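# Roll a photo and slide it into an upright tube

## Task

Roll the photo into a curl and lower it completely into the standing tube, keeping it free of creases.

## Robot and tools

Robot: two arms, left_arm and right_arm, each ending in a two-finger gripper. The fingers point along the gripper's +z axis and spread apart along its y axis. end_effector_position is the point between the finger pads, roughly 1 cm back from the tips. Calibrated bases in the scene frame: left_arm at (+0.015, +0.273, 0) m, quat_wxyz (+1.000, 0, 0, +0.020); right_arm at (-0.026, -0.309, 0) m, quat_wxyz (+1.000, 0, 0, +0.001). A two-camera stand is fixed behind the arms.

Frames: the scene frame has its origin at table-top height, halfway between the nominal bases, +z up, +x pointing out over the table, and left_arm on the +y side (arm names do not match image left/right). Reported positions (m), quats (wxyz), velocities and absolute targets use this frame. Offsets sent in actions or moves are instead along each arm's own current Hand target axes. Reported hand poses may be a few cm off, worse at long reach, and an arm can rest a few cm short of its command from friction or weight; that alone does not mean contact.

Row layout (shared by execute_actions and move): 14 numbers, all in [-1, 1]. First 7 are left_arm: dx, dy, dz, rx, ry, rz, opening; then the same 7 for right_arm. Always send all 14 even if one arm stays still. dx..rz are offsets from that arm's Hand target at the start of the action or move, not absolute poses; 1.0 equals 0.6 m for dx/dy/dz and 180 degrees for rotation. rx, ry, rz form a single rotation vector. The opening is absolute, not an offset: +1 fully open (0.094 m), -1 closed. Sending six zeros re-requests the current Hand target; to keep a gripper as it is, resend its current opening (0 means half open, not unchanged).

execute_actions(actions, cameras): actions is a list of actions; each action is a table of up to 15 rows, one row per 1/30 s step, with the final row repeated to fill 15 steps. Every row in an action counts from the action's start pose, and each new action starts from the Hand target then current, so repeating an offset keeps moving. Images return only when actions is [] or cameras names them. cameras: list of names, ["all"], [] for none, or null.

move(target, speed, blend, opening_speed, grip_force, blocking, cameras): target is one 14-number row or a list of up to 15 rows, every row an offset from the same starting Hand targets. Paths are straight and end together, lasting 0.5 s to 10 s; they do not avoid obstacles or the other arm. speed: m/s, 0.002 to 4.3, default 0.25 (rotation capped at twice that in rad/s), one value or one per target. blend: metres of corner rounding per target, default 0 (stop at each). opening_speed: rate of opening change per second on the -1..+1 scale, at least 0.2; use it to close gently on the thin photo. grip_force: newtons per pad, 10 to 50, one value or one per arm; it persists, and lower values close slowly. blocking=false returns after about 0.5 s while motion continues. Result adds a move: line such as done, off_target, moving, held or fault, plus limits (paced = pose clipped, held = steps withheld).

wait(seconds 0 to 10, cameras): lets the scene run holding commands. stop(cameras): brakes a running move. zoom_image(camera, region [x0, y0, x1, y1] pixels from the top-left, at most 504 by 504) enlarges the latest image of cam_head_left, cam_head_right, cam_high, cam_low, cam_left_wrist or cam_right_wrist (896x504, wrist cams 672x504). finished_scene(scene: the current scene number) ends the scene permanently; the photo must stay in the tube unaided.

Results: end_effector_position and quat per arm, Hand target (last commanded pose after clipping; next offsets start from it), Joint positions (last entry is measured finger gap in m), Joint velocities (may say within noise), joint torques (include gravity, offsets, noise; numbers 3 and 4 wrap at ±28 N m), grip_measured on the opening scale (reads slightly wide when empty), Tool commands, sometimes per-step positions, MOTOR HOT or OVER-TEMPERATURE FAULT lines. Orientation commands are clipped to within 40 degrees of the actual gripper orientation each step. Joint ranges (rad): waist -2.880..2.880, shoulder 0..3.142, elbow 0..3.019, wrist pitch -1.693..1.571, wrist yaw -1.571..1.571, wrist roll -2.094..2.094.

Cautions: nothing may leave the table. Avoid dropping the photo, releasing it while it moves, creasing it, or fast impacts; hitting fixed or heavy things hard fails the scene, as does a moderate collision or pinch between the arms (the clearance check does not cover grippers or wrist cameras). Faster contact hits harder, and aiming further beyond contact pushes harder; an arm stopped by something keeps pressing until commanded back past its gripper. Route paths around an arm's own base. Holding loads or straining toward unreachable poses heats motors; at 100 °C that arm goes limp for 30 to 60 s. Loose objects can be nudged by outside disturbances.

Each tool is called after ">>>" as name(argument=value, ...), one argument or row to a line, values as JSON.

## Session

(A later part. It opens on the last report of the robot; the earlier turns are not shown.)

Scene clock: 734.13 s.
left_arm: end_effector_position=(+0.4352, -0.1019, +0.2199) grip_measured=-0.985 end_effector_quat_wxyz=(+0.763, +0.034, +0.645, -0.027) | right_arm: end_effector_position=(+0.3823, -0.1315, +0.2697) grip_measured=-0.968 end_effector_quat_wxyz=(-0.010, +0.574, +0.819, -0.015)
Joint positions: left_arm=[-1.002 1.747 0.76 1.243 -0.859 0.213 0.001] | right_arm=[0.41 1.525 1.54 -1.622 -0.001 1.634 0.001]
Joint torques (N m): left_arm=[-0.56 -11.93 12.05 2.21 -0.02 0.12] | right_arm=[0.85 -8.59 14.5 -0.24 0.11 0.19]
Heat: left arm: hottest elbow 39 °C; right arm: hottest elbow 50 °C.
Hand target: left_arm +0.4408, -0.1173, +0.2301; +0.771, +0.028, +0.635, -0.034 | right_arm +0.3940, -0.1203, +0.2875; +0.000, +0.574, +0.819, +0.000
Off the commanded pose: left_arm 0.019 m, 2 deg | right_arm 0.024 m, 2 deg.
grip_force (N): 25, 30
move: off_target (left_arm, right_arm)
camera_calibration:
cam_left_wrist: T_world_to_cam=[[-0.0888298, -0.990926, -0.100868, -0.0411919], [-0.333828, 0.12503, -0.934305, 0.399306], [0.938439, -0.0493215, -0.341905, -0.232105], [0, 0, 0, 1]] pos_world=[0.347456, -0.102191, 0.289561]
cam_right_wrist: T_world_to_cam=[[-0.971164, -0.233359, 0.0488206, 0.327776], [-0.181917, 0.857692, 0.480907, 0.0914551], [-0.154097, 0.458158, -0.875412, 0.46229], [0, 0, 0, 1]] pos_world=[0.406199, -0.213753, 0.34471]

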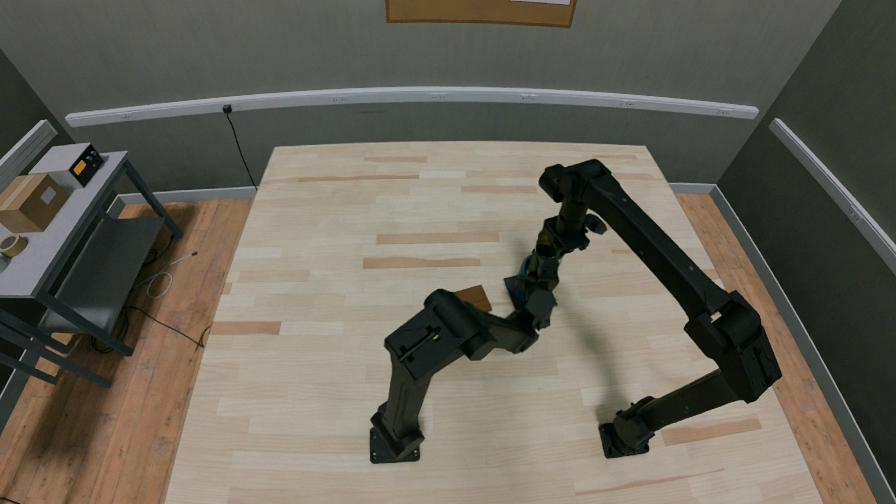

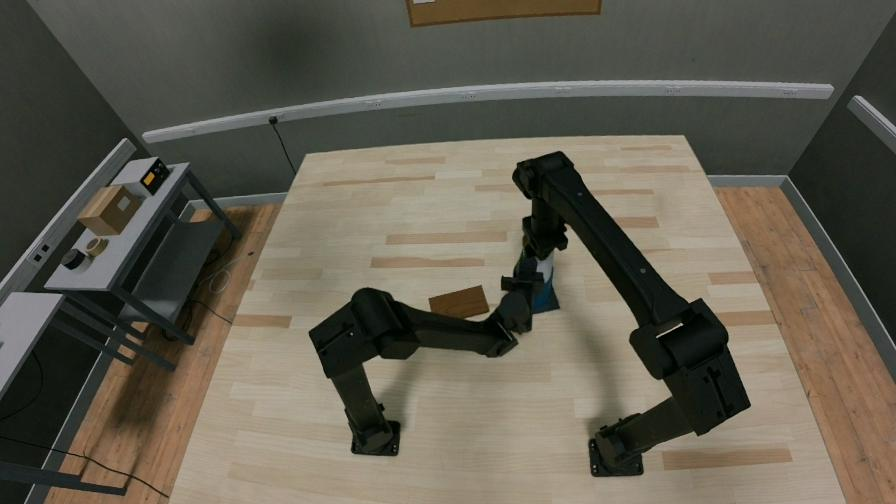

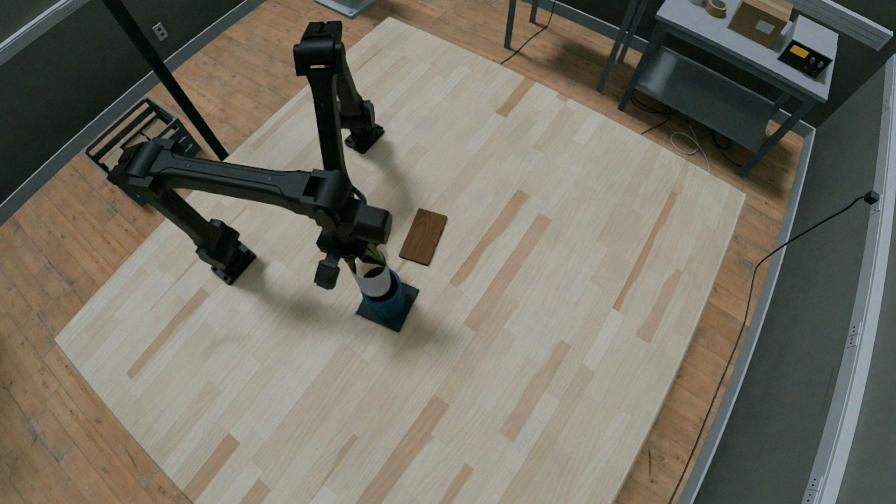

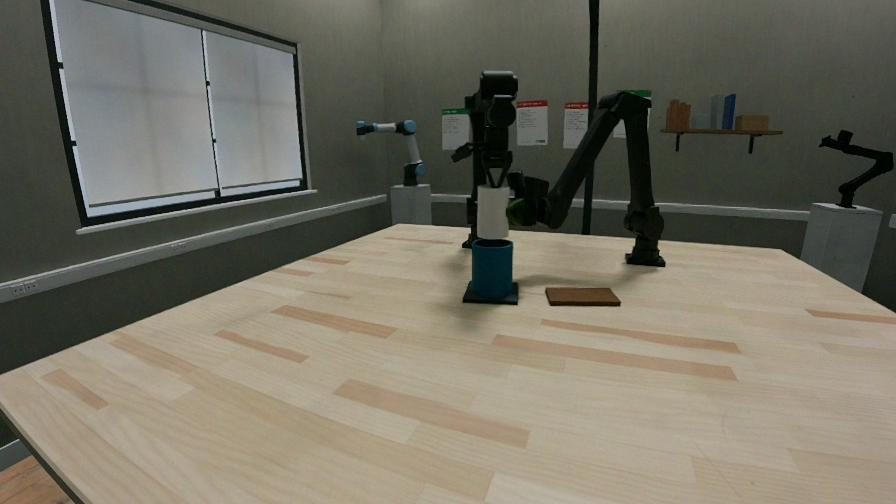

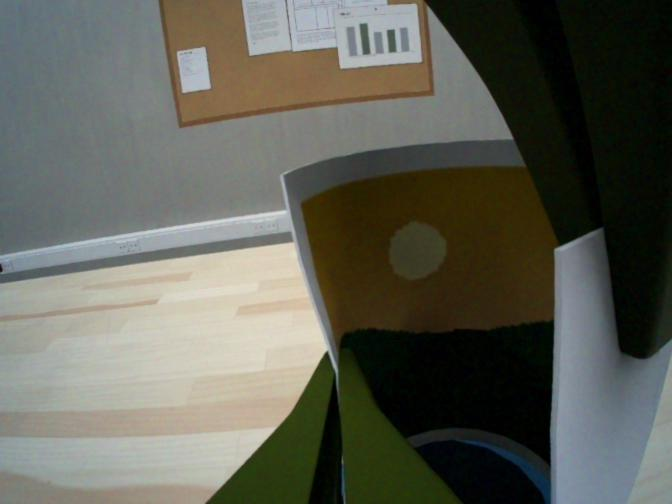

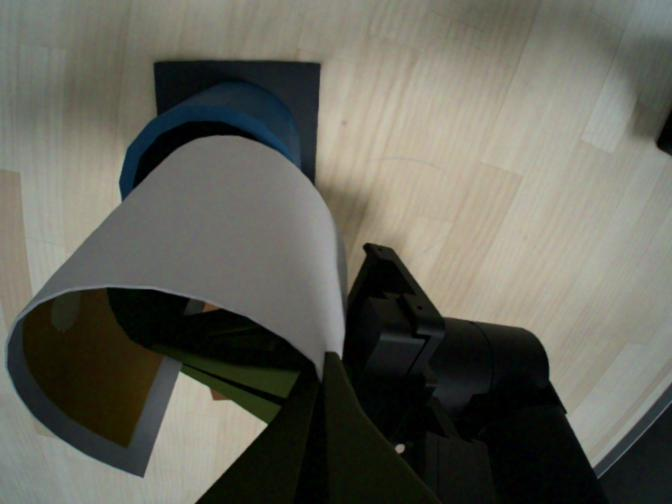

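>>> move(
  target=[0,0,0,0,0,0,-1,0.003,0.0312,0,0,0,0,-1],
  speed=0.08,
  cameras=["all"],
)

>>> zoom_image(
  camera="cam_low",
  region=[440, 160, 580, 310],
)

>>> zoom_image(
  camera="cam_high",
  region=[330, 230, 430, 340],
)

Scene clock: 747.63 s.
left_arm: end_effector_position=(+0.4353, -0.1019, +0.2197) grip_measured=-0.985 end_effector_quat_wxyz=(+0.763, +0.034, +0.645, -0.026) | right_arm: end_effector_position=(+0.3996, -0.1235, +0.2694) grip_measured=-0.968 end_effector_quat_wxyz=(-0.010, +0.574, +0.819, -0.016)
Joint positions: left_arm=[-1.002 1.747 0.76 1.243 -0.859 0.214 0.001] | right_arm=[0.411 1.577 1.599 -1.631 -0.001 1.636 0.001]
Joint torques (N m): left_arm=[-0.56 -11.99 12.04 2.22 0 0.11] | right_arm=[0.79 -9.35 14.53 -0.2 0.11 0.16]
Heat: left arm: hottest elbow 39 °C; right arm: hottest elbow 52 °C.
Hand target: left_arm +0.4408, -0.1173, +0.2301; +0.771, +0.028, +0.635, -0.034 | right_arm +0.4110, -0.1122, +0.2874; +0.000, +0.574, +0.819, +0.000
Off the commanded pose: left_arm 0.019 m, 2 deg | right_arm 0.024 m, 2 deg.
grip_force (N): 25, 30
move: off_target (left_arm, right_arm)
camera_calibration:
cam_left_wrist: T_world_to_cam=[[-0.088459, -0.990894, -0.101511, -0.0411516], [-0.334073, 0.125522, -0.934152, 0.39921], [0.938387, -0.048722, -0.342135, -0.232027], [0, 0, 0, 1]] pos_world=[0.347456, -0.102191, 0.289361]
cam_right_wrist: T_world_to_cam=[[-0.971335, -0.232245, 0.0507011, 0.34621], [-0.180126, 0.858264, 0.480559, 0.0873802], [-0.155122, 0.457651, -0.875496, 0.461404], [0, 0, 0, 1]] pos_world=[0.423599, -0.205752, 0.344412]

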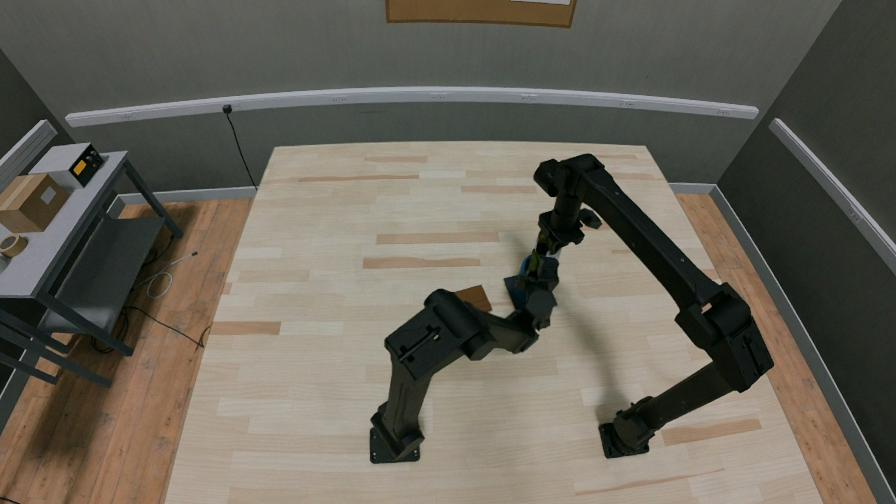

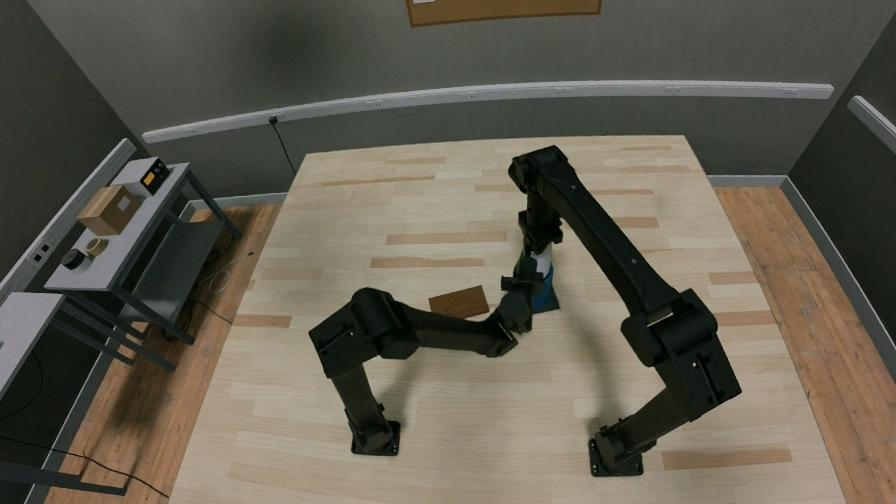

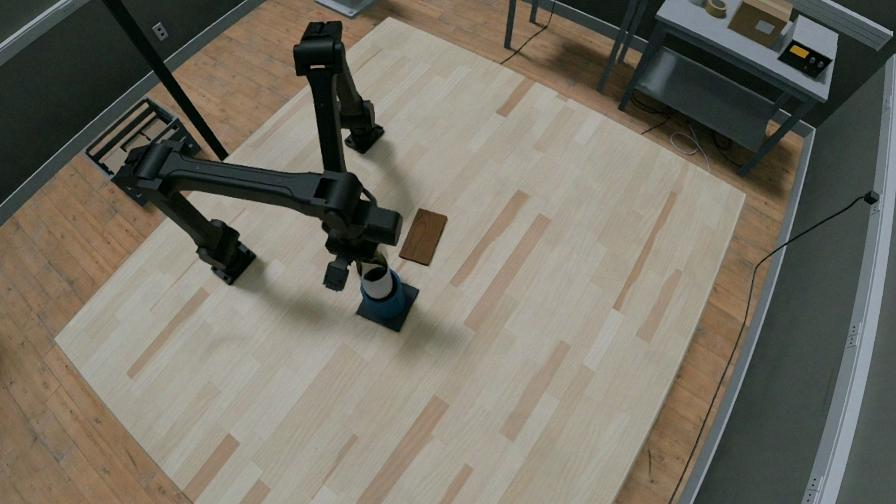

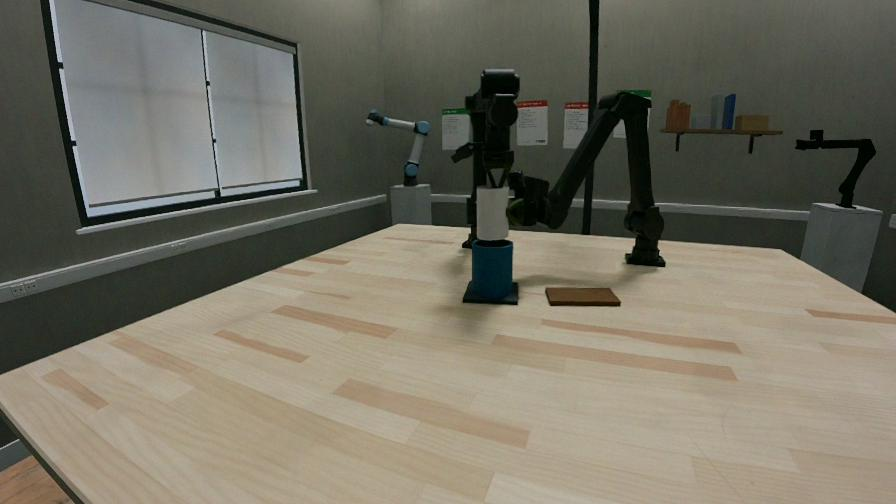

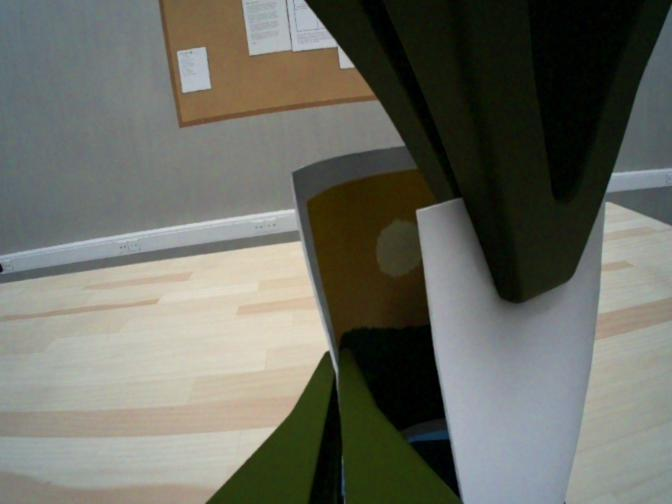

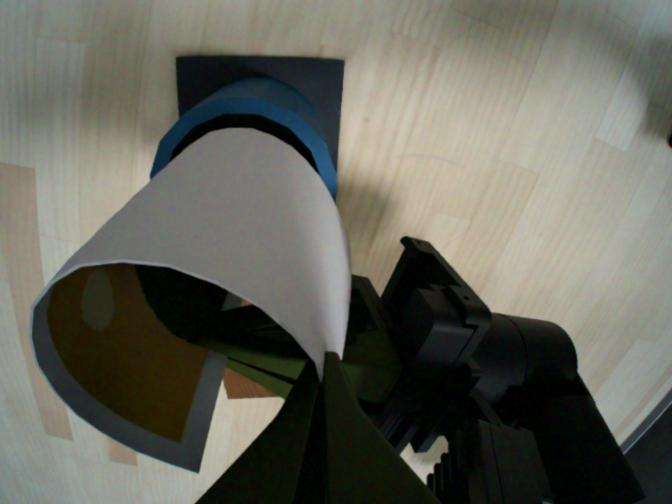

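Scaled by 3.360 from the camera's 896x504 image, which has a finer 1280x720 frame.

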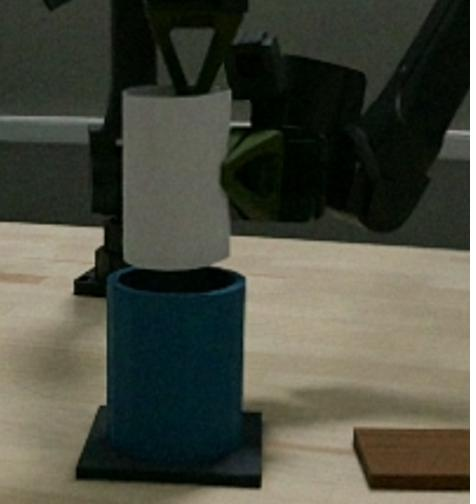

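Scaled by 4.582 from the camera's 896x504 image, which has a finer 1280x720 frame.

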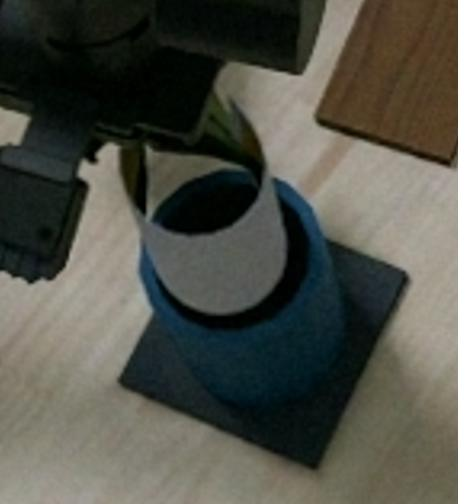

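>>> move(
  target=[
    [0.0021,0.006,0.011,0,0,0,-1,0.0007,0.0127,0,0,0,0,-1],
    [0.043,0.006,0.003,0,0,0,-1,0.0007,0.0127,0.0417,0,0,0,-1],
  ],
  speed=0.05,
  cameras=["cam_high", "cam_low", "cam_left_wrist", "cam_right_wrist"],
)

>>> zoom_image(
  camera="cam_low",
  region=[440, 160, 580, 310],
)

>>> zoom_image(
  camera="cam_high",
  region=[330, 230, 430, 340],
)

Scene clock: 768.83 s.
left_arm: end_effector_position=(+0.4365, -0.1056, +0.1954) grip_measured=-0.985 end_effector_quat_wxyz=(+0.762, +0.041, +0.646, -0.028) | right_arm: end_effector_position=(+0.4149, -0.1168, +0.2674) grip_measured=-0.968 end_effector_quat_wxyz=(-0.001, +0.574, +0.819, -0.001)
Joint positions: left_arm=[-1.002 1.814 0.76 1.302 -0.848 0.214 0.001] | right_arm=[0.411 1.597 1.618 -1.594 -0.001 1.636 0.001]
Joint torques (N m): left_arm=[0.67 -12.34 11.21 2.45 0.16 0.03] | right_arm=[0.79 -9.64 9.44 0.77 0.14 0.14]
Heat: left arm: hottest elbow 40 °C; right arm: hottest elbow 63 °C.
Hand target: left_arm +0.4478, -0.1143, +0.2052; +0.771, +0.028, +0.635, -0.034 | right_arm +0.4180, -0.1093, +0.2625; +0.000, +0.574, +0.819, +0.000
Off the commanded pose: left_arm 0.017 m, 2 deg | right_arm 0.010 m, 0 deg.
grip_force (N): 25, 30
move: off_target (left_arm)
camera_calibration:
cam_left_wrist: T_world_to_cam=[[-0.0992265, -0.989034, -0.109389, -0.0407754], [-0.334804, 0.136706, -0.932319, 0.378569], [0.937049, -0.0558869, -0.344697, -0.24145], [0, 0, 0, 1]] pos_world=[0.348951, -0.105575, 0.26526]
cam_right_wrist: T_world_to_cam=[[-0.972439, -0.232702, 0.0145937, 0.372802], [-0.196374, 0.851158, 0.486793, 0.0895867], [-0.125699, 0.470511, -0.873395, 0.44771], [0, 0, 0, 1]] pos_world=[0.436396, -0.200153, 0.341977]
Images, in order (width x height): cam_high 896x504, cam_low 896x504, cam_left_wrist 672x504, cam_right_wrist 672x504.

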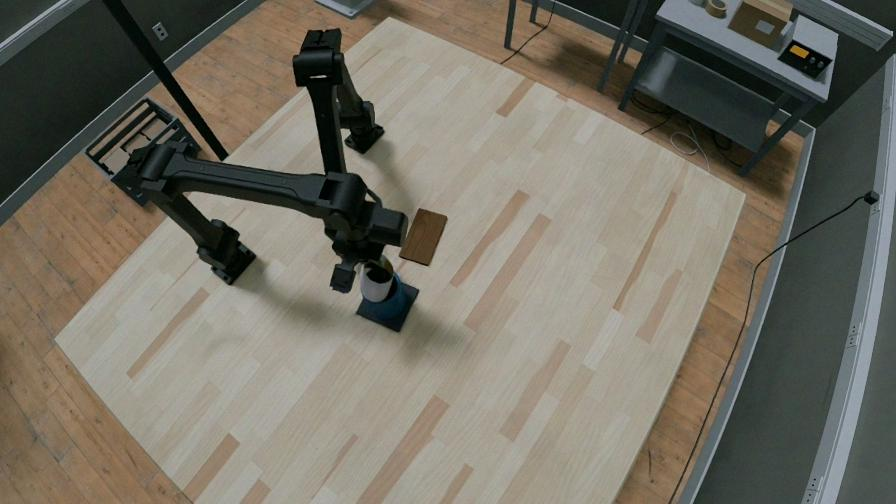

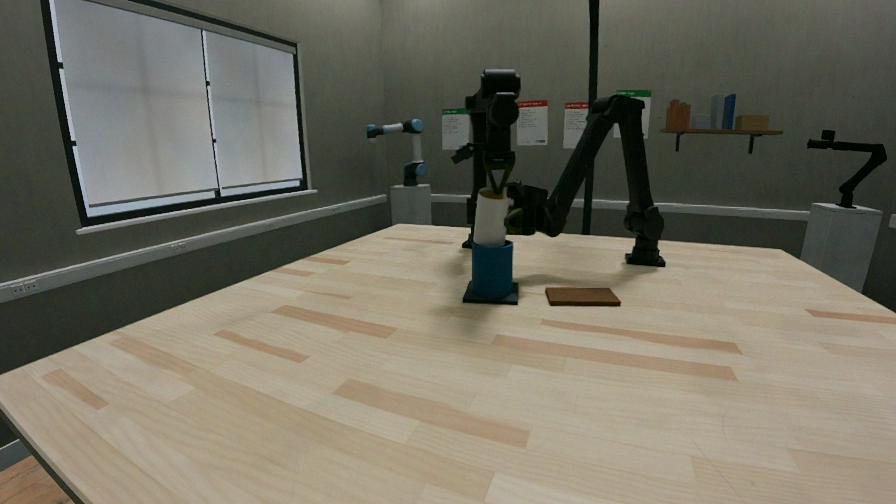

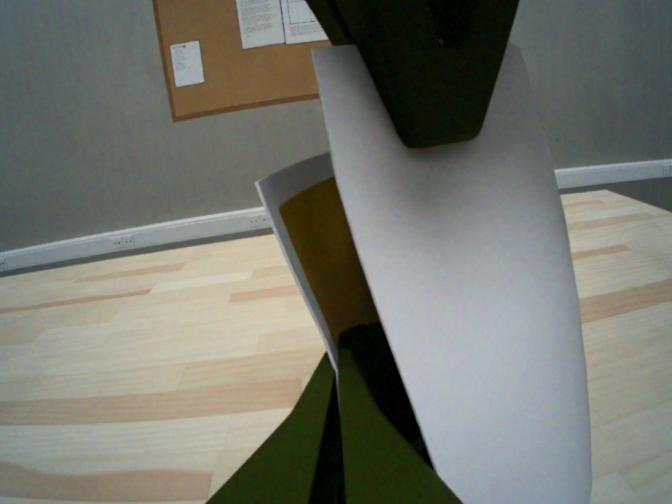

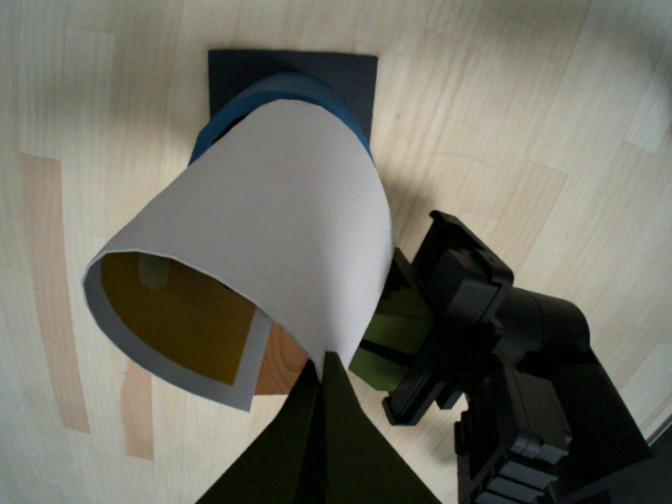

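Scaled by 3.360 from the camera's 896x504 image, which has a finer 1280x720 frame.

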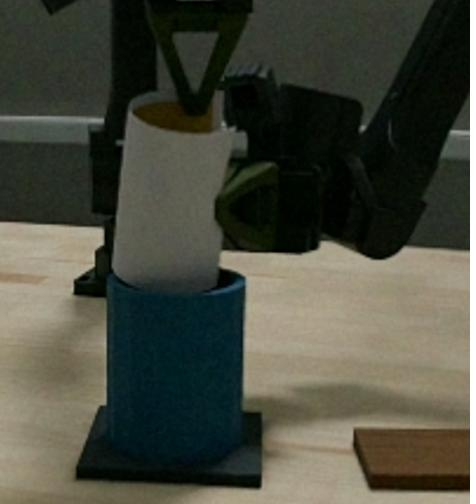

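Scaled by 4.582 from the camera's 896x504 image, which has a finer 1280x720 frame.

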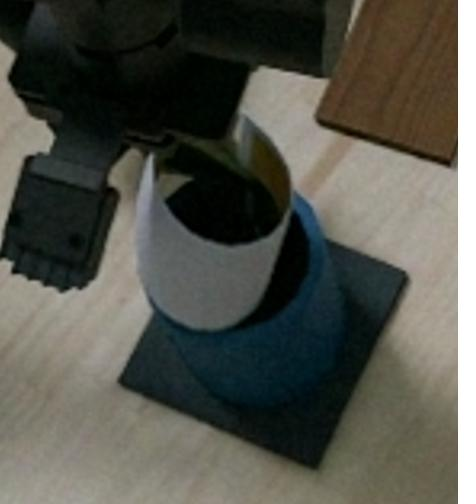

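>>> move(
  target=[0,0,0,0,0,0,-1,-0.0088,-0.0245,0.042,0,0,0,-1],
  speed=0.05,
  cameras=["cam_high", "cam_low", "cam_left_wrist", "cam_right_wrist"],
)

>>> zoom_image(
  camera="cam_low",
  region=[440, 160, 580, 310],
)

>>> zoom_image(
  camera="cam_high",
  region=[330, 230, 430, 340],
)

Scene clock: 779.30 s.
left_arm: end_effector_position=(+0.4374, -0.1047, +0.1948) grip_measured=-0.985 end_effector_quat_wxyz=(+0.761, +0.041, +0.646, -0.027) | right_arm: end_effector_position=(+0.4056, -0.1215, +0.2258) grip_measured=-0.968 end_effector_quat_wxyz=(-0.009, +0.574, +0.819, -0.017)
Joint positions: left_arm=[-1 1.816 0.76 1.302 -0.848 0.214 0.001] | right_arm=[0.411 1.597 1.509 -1.521 0.003 1.636 0.001]
Joint torques (N m): left_arm=[0.5 -12.45 11.21 2.4 0.15 0.03] | right_arm=[0.21 -12.16 9.14 0.81 0.02 0.05]
Heat: left arm: hottest elbow 41 °C; right arm: hottest elbow 59 °C.
Hand target: left_arm +0.4478, -0.1143, +0.2053; +0.771, +0.028, +0.635, -0.034 | right_arm +0.4060, -0.1192, +0.2373; +0.000, +0.574, +0.819, +0.001
Off the commanded pose: left_arm 0.017 m, 2 deg | right_arm 0.012 m, 2 deg.
grip_force (N): 25, 30
move: off_target (left_arm, right_arm)
camera_calibration:
cam_left_wrist: T_world_to_cam=[[-0.0970996, -0.989151, -0.110232, -0.0406822], [-0.335694, 0.136814, -0.931982, 0.378557], [0.936953, -0.0534908, -0.345337, -0.241978], [0, 0, 0, 1]] pos_world=[0.349851, -0.104977, 0.26476]
cam_right_wrist: T_world_to_cam=[[-0.971392, -0.232235, 0.0496382, 0.354994], [-0.181114, 0.859661, 0.477684, 0.108937], [-0.153607, 0.455028, -0.877128, 0.422709], [0, 0, 0, 1]] pos_world=[0.429499, -0.203551, 0.301112]
Images, in order (width x height): cam_high 896x504, cam_low 896x504, cam_left_wrist 672x504, cam_right_wrist 672x504.

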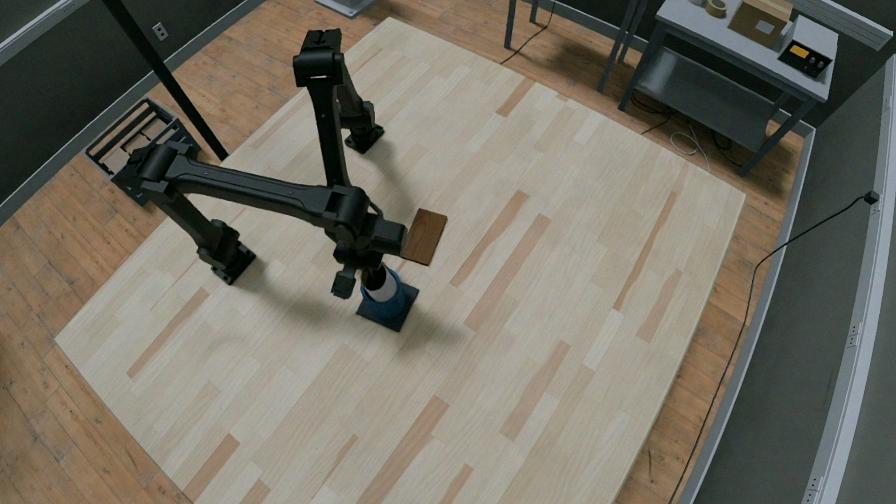

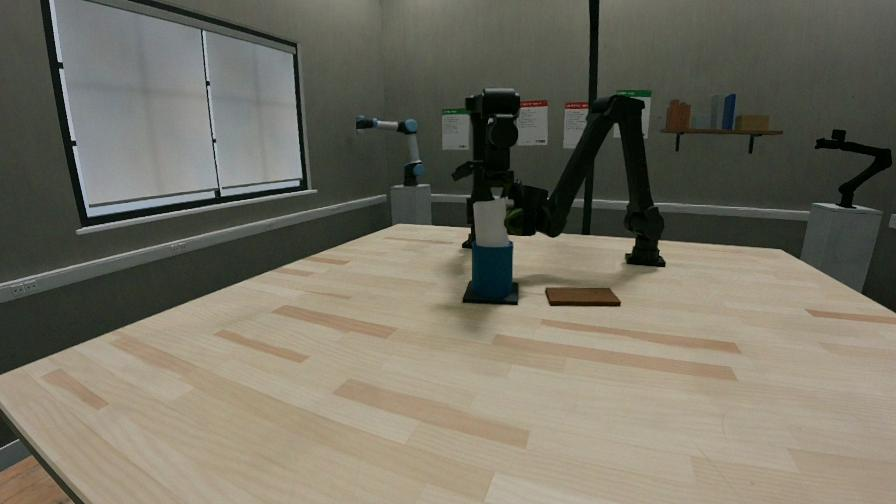

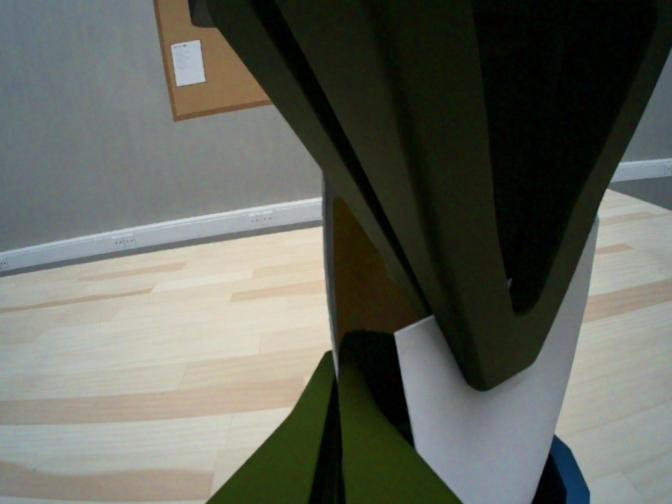

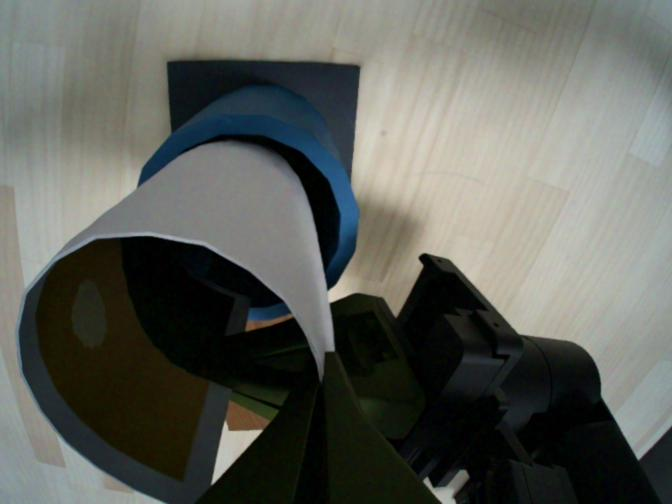

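Scaled by 3.360 from the camera's 896x504 image, which has a finer 1280x720 frame.

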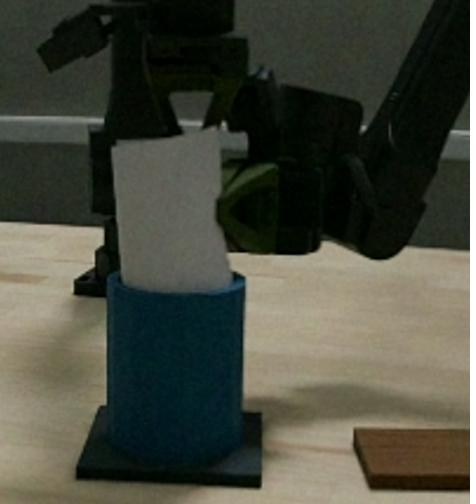

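Scaled by 4.582 from the camera's 896x504 image, which has a finer 1280x720 frame.

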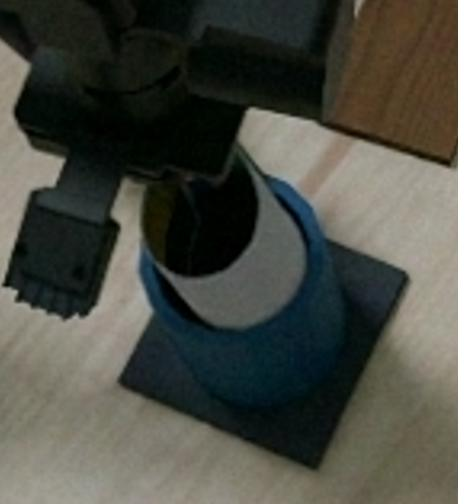

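>>> move(
  target=[0.0295,0.005,-0.0058,0,0,0,-1,0,0,0,0,0,0,-1],
  speed=0.05,
  cameras=["cam_high", "cam_low", "cam_left_wrist", "cam_right_wrist"],
)

>>> zoom_image(
  camera="cam_low",
  region=[440, 160, 580, 310],
)

>>> zoom_image(
  camera="cam_high",
  region=[330, 230, 430, 340],
)

Scene clock: 786.30 s.
left_arm: end_effector_position=(+0.4381, -0.1046, +0.1816) grip_measured=-0.985 end_effector_quat_wxyz=(+0.763, +0.039, +0.644, -0.029) | right_arm: end_effector_position=(+0.4056, -0.1215, +0.2258) grip_measured=-0.968 end_effector_quat_wxyz=(-0.009, +0.574, +0.819, -0.017)
Joint positions: left_arm=[-0.998 1.859 0.76 1.353 -0.844 0.214 0.001] | right_arm=[0.411 1.597 1.509 -1.521 0.003 1.636 0.001]
Joint torques (N m): left_arm=[0.67 -12.51 10.07 2.33 0.18 0.01] | right_arm=[0.32 -12.16 9.14 0.7 0 0.06]
Heat: left arm: hottest elbow 41 °C; right arm: hottest elbow 58 °C.
Hand target: left_arm +0.4480, -0.1114, +0.1871; +0.771, +0.028, +0.635, -0.034 | right_arm +0.4060, -0.1192, +0.2373; +0.000, +0.574, +0.819, +0.001
Off the commanded pose: left_arm 0.013 m, 2 deg | right_arm 0.012 m, 2 deg.
grip_force (N): 25, 30
move: off_target (left_arm, right_arm)
camera_calibration:
cam_left_wrist: T_world_to_cam=[[-0.0979329, -0.989687, -0.104537, -0.0426778], [-0.330346, 0.131414, -0.934667, 0.363937], [0.938765, -0.0570013, -0.339809, -0.249379], [0, 0, 0, 1]] pos_world=[0.350154, -0.104279, 0.250957]
cam_right_wrist: T_world_to_cam=[[-0.971392, -0.232235, 0.0496382, 0.354994], [-0.181114, 0.859661, 0.477684, 0.108937], [-0.153607, 0.455028, -0.877128, 0.422709], [0, 0, 0, 1]] pos_world=[0.429499, -0.203551, 0.301112]
Images, in order (width x height): cam_high 896x504, cam_low 896x504, cam_left_wrist 672x504, cam_right_wrist 672x504.

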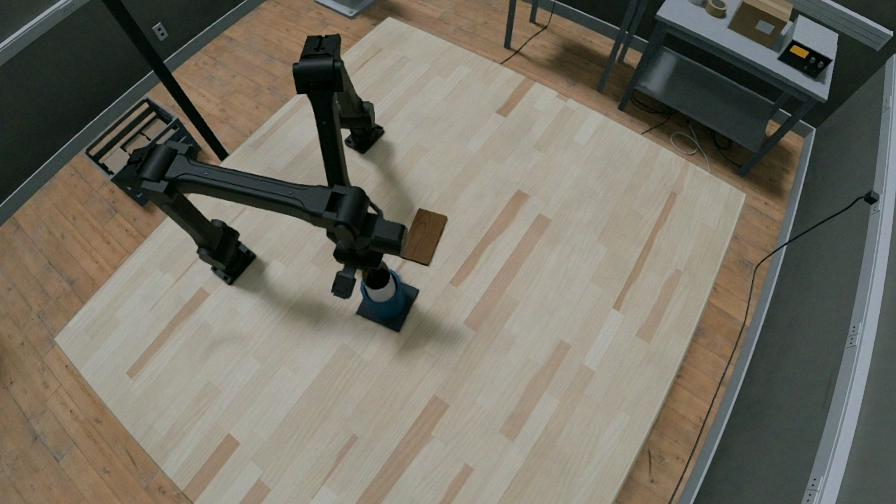

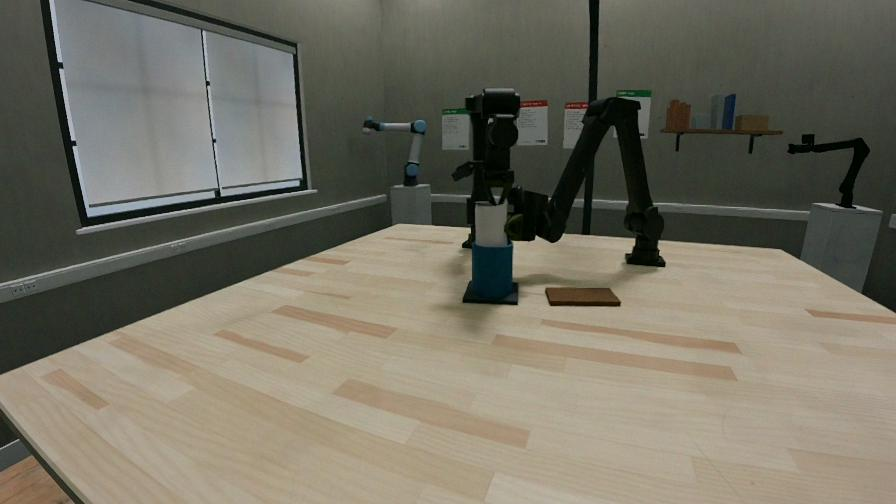

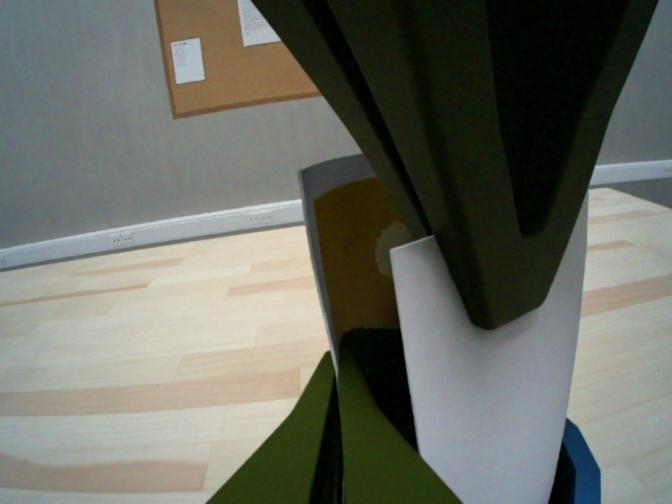

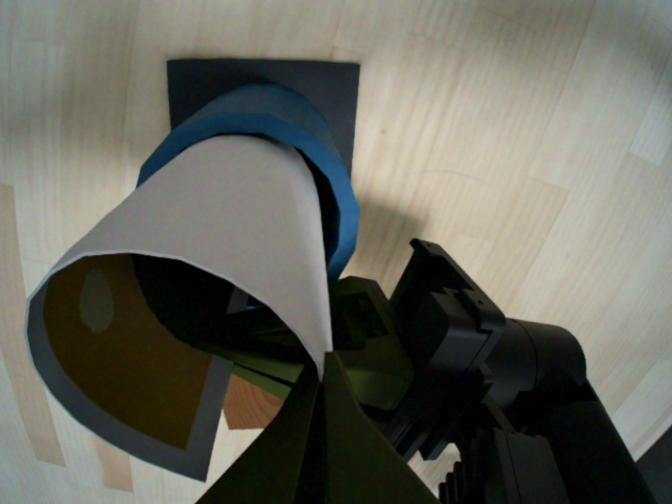

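Scaled by 3.360 from the camera's 896x504 image, which has a finer 1280x720 frame.

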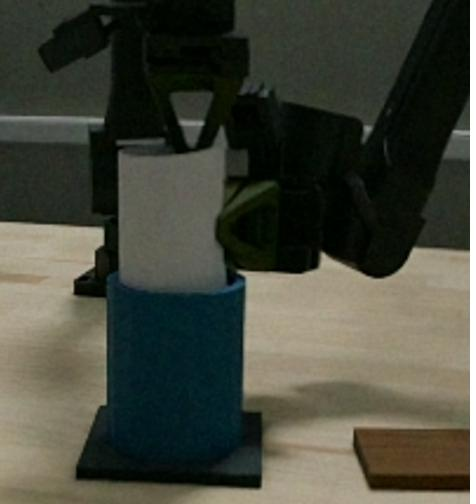

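Scaled by 4.582 from the camera's 896x504 image, which has a finer 1280x720 frame.

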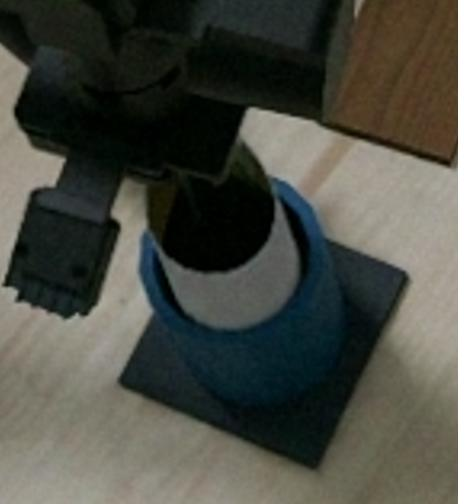

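>>> move(
  target=[0.0295,0.003,-0.0058,0,0,0,-1,0,0,0.0333,0,0,0,-1],
  speed=0.05,
  cameras=["cam_high", "cam_low", "cam_left_wrist", "cam_right_wrist"],
)

>>> zoom_image(
  camera="cam_low",
  region=[440, 160, 580, 310],
)

>>> zoom_image(
  camera="cam_high",
  region=[330, 230, 430, 340],
)

Scene clock: 793.80 s.
left_arm: end_effector_position=(+0.4375, -0.1024, +0.1812) grip_measured=-0.985 end_effector_quat_wxyz=(+0.773, +0.025, +0.633, -0.041) | right_arm: end_effector_position=(+0.4049, -0.1218, +0.2081) grip_measured=-0.968 end_effector_quat_wxyz=(-0.008, +0.574, +0.819, -0.015)
Joint positions: left_arm=[-0.996 1.885 0.76 1.425 -0.842 0.214 0.001] | right_arm=[0.411 1.597 1.462 -1.469 0.003 1.636 0.001]
Joint torques (N m): left_arm=[0.79 -10.99 9.32 1.52 0.19 0] | right_arm=[0.15 -11.81 9.05 0.69 0 0.06]
Heat: left arm: hottest elbow 41 °C; right arm: hottest elbow 57 °C.
Hand target: left_arm +0.4482, -0.1095, +0.1691; +0.771, +0.028, +0.635, -0.034 | right_arm +0.4060, -0.1192, +0.2173; +0.000, +0.574, +0.819, +0.000
Off the commanded pose: left_arm 0.018 m, 1 deg | right_arm 0.010 m, 2 deg.
grip_force (N): 25, 30
move: off_target (left_arm)
camera_calibration:
cam_left_wrist: T_world_to_cam=[[-0.0961467, -0.992916, -0.0698149, -0.0480534], [-0.304551, 0.0961215, -0.947634, 0.350502], [0.947631, -0.0698496, -0.311635, -0.259116], [0, 0, 0, 1]] pos_world=[0.347672, -0.0995029, 0.248043]
cam_right_wrist: T_world_to_cam=[[-0.971606, -0.23232, 0.0448354, 0.356243], [-0.183248, 0.858732, 0.478539, 0.11804], [-0.149676, 0.456736, -0.876921, 0.405813], [0, 0, 0, 1]] pos_world=[0.428499, -0.203952, 0.283407]
Images, in order (width x height): cam_high 896x504, cam_low 896x504, cam_left_wrist 672x504, cam_right_wrist 672x504.

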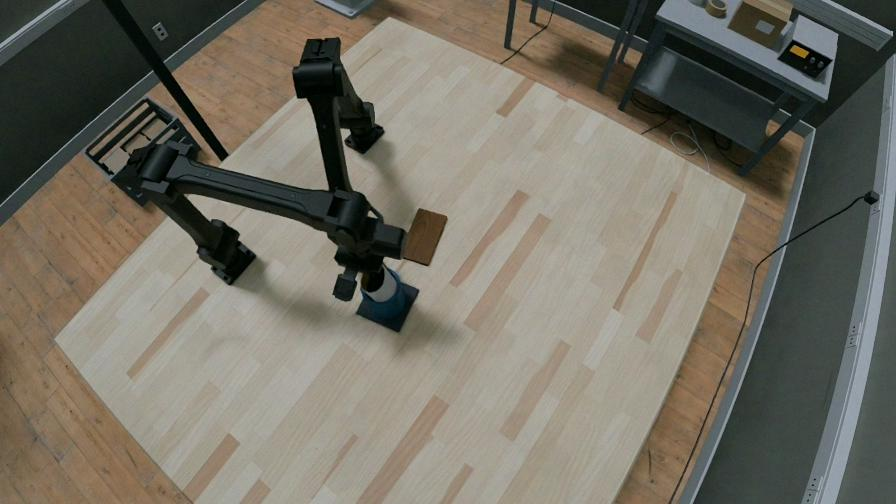

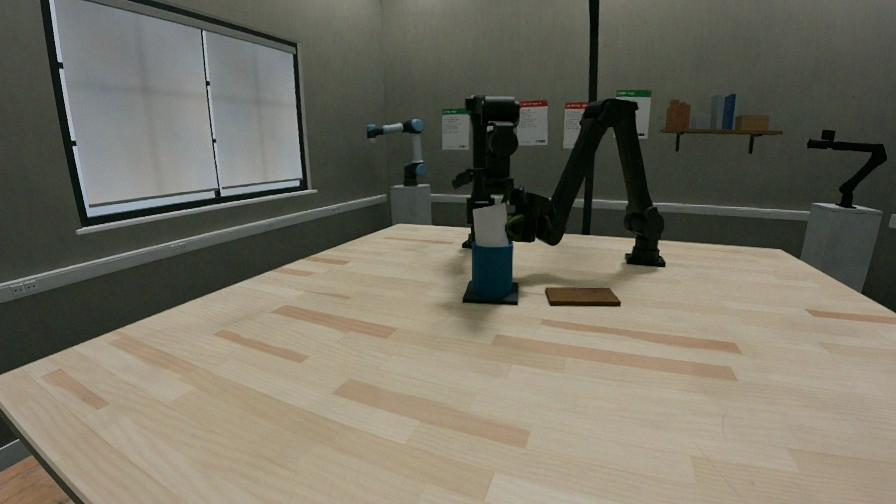

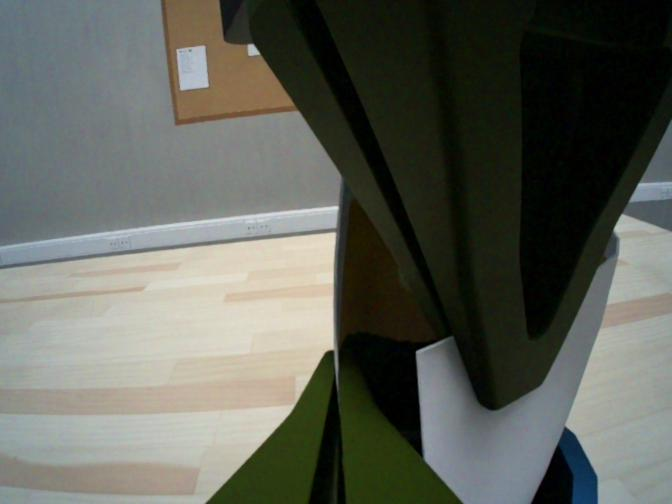

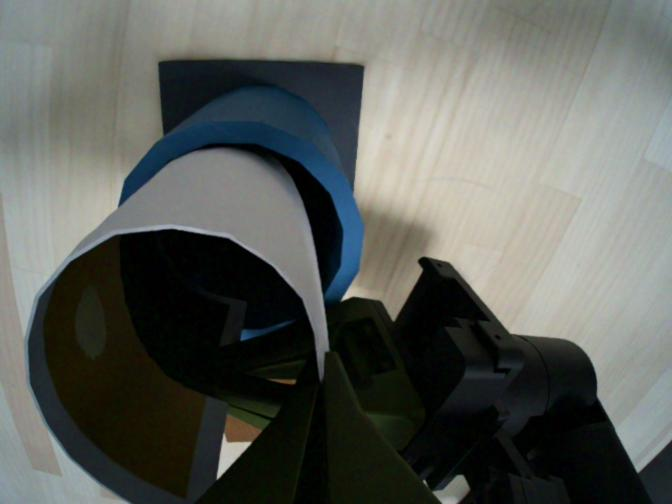

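Scaled by 3.360 from the camera's 896x504 image, which has a finer 1280x720 frame.

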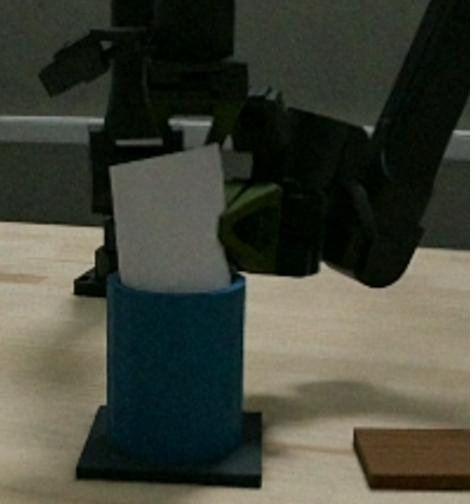

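Scaled by 4.582 from the camera's 896x504 image, which has a finer 1280x720 frame.

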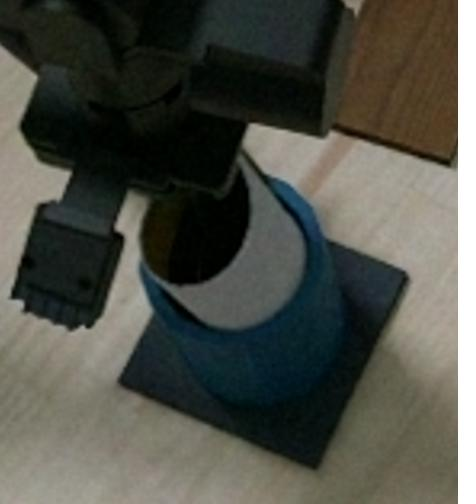

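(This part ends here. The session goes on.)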